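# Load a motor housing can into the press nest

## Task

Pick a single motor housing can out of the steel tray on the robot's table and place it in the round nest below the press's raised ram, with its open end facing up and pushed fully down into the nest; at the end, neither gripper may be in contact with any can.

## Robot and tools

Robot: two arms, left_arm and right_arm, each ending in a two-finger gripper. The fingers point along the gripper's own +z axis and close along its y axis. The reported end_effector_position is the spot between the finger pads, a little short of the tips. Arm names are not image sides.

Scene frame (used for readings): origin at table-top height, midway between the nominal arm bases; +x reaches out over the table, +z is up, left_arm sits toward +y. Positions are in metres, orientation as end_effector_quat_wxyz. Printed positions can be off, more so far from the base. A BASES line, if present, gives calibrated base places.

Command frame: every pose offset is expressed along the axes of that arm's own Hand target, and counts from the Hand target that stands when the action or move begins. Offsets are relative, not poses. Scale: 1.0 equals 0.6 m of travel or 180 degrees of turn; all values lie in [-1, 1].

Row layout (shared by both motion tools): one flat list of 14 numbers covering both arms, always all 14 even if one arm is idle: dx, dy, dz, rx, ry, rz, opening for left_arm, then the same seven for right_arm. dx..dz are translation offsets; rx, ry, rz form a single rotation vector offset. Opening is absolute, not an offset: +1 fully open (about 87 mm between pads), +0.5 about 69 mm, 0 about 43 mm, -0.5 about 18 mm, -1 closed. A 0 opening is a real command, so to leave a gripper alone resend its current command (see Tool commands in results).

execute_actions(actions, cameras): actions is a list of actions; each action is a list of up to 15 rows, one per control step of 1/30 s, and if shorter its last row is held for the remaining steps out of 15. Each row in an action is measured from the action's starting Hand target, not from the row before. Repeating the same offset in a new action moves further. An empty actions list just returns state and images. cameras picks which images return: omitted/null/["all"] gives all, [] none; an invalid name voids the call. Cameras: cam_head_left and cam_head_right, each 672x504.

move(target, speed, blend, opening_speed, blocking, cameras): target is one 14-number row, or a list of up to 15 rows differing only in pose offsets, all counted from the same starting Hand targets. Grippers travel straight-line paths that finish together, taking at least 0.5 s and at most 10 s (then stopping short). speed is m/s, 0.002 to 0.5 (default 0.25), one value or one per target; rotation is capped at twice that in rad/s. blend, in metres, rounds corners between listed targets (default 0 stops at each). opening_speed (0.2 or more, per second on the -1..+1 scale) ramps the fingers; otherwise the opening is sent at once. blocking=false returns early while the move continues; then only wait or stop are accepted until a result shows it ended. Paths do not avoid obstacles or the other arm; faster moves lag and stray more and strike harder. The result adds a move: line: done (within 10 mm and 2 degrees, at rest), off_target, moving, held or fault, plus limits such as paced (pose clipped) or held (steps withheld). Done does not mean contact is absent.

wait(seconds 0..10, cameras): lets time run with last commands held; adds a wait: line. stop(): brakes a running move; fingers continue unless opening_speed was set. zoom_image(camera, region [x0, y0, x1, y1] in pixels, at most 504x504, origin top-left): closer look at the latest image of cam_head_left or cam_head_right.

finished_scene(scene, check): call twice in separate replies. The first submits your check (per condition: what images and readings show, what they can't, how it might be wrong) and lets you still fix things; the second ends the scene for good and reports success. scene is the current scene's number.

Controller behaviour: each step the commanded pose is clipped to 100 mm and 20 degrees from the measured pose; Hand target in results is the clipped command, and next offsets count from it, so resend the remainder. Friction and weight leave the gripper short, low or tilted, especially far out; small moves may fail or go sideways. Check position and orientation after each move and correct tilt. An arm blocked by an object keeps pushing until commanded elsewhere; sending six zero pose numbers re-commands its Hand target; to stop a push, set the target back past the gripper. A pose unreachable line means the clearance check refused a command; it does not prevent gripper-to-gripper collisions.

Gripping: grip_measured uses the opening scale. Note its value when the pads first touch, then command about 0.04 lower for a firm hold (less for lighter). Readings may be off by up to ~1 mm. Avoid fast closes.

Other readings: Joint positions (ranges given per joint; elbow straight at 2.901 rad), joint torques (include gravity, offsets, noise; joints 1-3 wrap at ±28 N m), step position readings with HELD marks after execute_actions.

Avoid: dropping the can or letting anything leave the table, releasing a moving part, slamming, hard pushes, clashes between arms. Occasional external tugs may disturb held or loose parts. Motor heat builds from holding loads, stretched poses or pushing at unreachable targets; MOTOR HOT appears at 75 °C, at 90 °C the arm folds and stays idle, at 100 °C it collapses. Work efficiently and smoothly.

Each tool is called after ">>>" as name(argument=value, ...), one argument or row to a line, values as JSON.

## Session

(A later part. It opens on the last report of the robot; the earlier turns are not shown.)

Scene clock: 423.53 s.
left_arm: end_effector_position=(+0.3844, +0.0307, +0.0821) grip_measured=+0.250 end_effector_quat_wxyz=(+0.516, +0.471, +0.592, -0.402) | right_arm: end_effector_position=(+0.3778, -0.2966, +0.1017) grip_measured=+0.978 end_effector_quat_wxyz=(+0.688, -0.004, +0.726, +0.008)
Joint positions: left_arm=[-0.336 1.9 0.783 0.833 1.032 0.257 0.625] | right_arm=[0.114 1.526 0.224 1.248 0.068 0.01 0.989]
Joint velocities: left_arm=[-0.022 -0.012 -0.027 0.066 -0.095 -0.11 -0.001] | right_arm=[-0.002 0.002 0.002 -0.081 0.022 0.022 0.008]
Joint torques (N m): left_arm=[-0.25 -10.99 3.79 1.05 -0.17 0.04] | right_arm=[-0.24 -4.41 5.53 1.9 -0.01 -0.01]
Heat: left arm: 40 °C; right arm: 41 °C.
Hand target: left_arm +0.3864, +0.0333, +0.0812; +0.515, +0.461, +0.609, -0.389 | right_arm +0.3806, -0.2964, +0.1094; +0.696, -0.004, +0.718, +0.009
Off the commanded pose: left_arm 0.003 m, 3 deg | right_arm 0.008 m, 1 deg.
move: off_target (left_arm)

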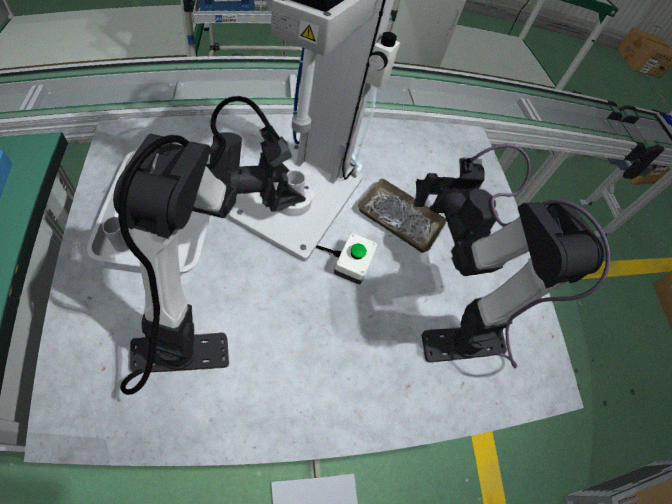

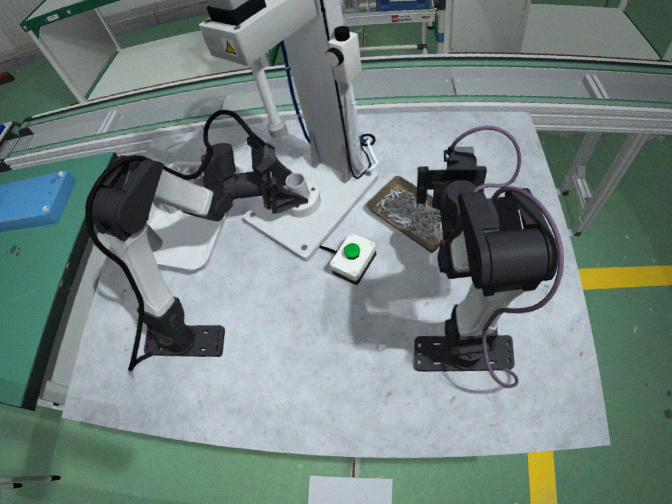

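>>> move(
  target=[0,-0.003,0,0,0,0,0.7,0,0,0,0,0,0,1],
  opening_speed=0.8,
  cameras=[],
)

>>> move(
  target=[-0.01,0,-0.24,0,0,0,0.7,0,0,0,0,0,0,1],
  speed=0.1,
)

>>> zoom_image(
  camera="cam_head_left",
  region=[255, 130, 345, 220],
)

>>> zoom_image(
  camera="cam_head_right",
  region=[260, 135, 350, 225],
)

Scene clock: 428.83 s.
left_arm: end_effector_position=(+0.3854, +0.0303, +0.0828) grip_measured=+0.699 end_effector_quat_wxyz=(+0.518, +0.470, +0.593, -0.399) | right_arm: end_effector_position=(+0.3778, -0.2966, +0.1017) grip_measured=+0.978 end_effector_quat_wxyz=(+0.688, -0.004, +0.726, +0.008)
Joint positions: left_arm=[-0.338 1.898 0.783 0.833 1.023 0.257 0.85] | right_arm=[0.114 1.526 0.224 1.248 0.068 0.01 0.989]
Joint velocities: left_arm=[-0.012 0.007 -0.022 0.051 -0.051 -0.11 -0.005] | right_arm=[-0.012 -0.002 -0.002 -0.022 -0.051 0.007 0.003]
Joint torques (N m): left_arm=[-0.36 -11.03 3.37 1.06 -0.07 0.04] | right_arm=[-0.23 -4.41 5.53 1.9 -0.01 0]
Heat: left arm: 39 °C; right arm: 41 °C.
Hand target: left_arm +0.3846, +0.0328, +0.0814; +0.515, +0.461, +0.609, -0.390 | right_arm +0.3806, -0.2964, +0.1094; +0.696, -0.004, +0.718, +0.009
Off the commanded pose: left_arm 0.003 m, 2 deg | right_arm 0.008 m, 1 deg.
move: done
No camera images: "cameras" was empty.

Scene clock: 431.57 s.
left_arm: end_effector_position=(+0.3414, +0.1688, +0.1018) grip_measured=+0.700 end_effector_quat_wxyz=(+0.504, +0.456, +0.622, -0.389) | right_arm: end_effector_position=(+0.3778, -0.2966, +0.1017) grip_measured=+0.978 end_effector_quat_wxyz=(+0.688, -0.004, +0.726, +0.008)
Joint positions: left_arm=[0.088 1.597 0.762 -0.109 1.334 0.907 0.85] | right_arm=[0.114 1.526 0.224 1.248 0.068 0.01 0.989]
Joint velocities: left_arm=[-0.002 -0.002 0.012 -0.022 0.081 -0.051 -0.002] | right_arm=[-0.002 -0.007 -0.007 0.037 0.095 0.037 -0.003]
Joint torques (N m): left_arm=[0.36 -7.36 7.24 0.74 0.65 0.2] | right_arm=[-0.23 -4.41 5.53 1.9 -0.01 -0.01]
Heat: left arm: 39 °C; right arm: 41 °C.
Hand target: left_arm +0.3471, +0.1699, +0.1119; +0.513, +0.464, +0.612, -0.383 | right_arm +0.3806, -0.2964, +0.1094; +0.696, -0.004, +0.718, +0.009
Off the commanded pose: left_arm 0.011 m, 2 deg | right_arm 0.008 m, 1 deg.
move: off_target (left_arm)

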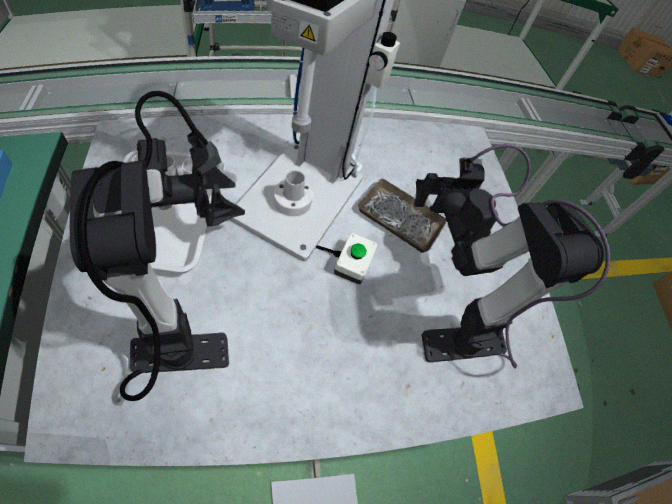

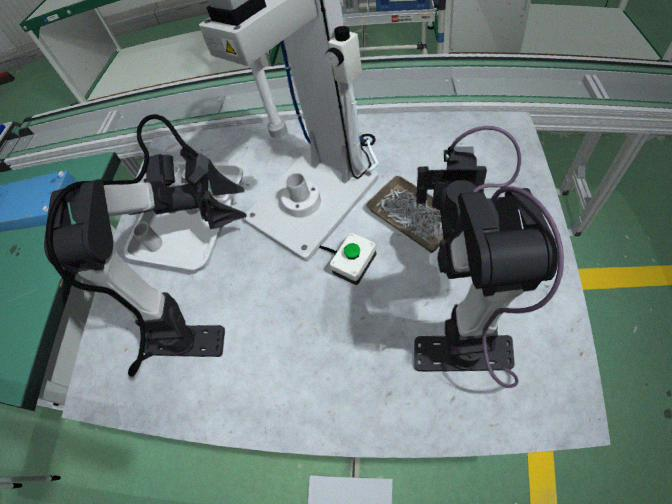

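Scaled by 5.600.

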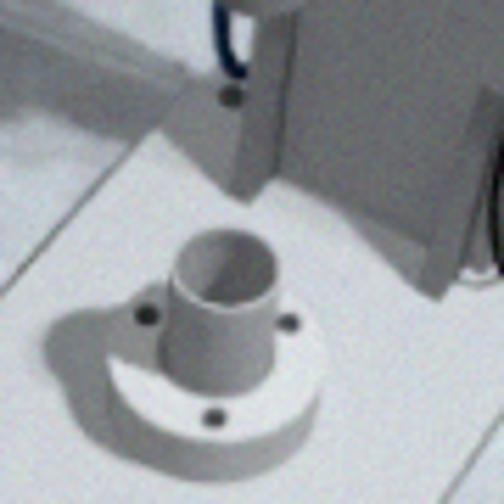

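Scaled by 5.600.

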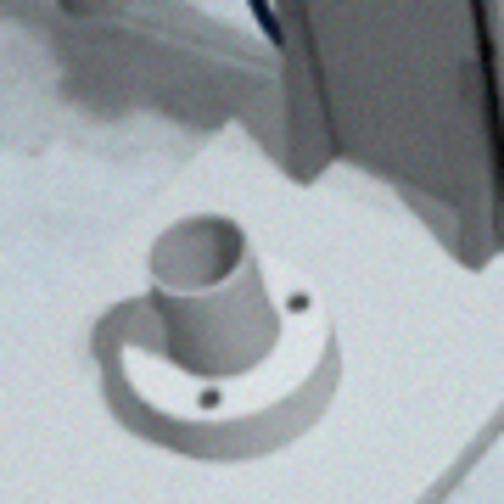

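Same stable pose; accept.

>>> finished_scene(
  scene=2,
  check="The can is in the nest with the open end up. Rim height matches the seated height from scene 1. After nudging, gripping, pressing and wiggling it returned to the same pose in both views. The gripper is about 10 cm away from it and touches no can. The pictures cannot rule out a lean of about 2-3 degrees or a 1 mm lift.",
)

This call ended nothing. Check each condition that your pictures could not show: look closer or test it, and mend what is not met. Then call finished_scene again.

>>> finished_scene(
  scene=2,
  check="The can is in the nest with the open end up. It was pressed down, and it returned to the same stable pose after I pushed it, so it looks seated. A lean of about 2-3 degrees or a 1 mm lift cannot be ruled out from the pictures. No arm touches any can.",
)

The scene is finished: the task was done.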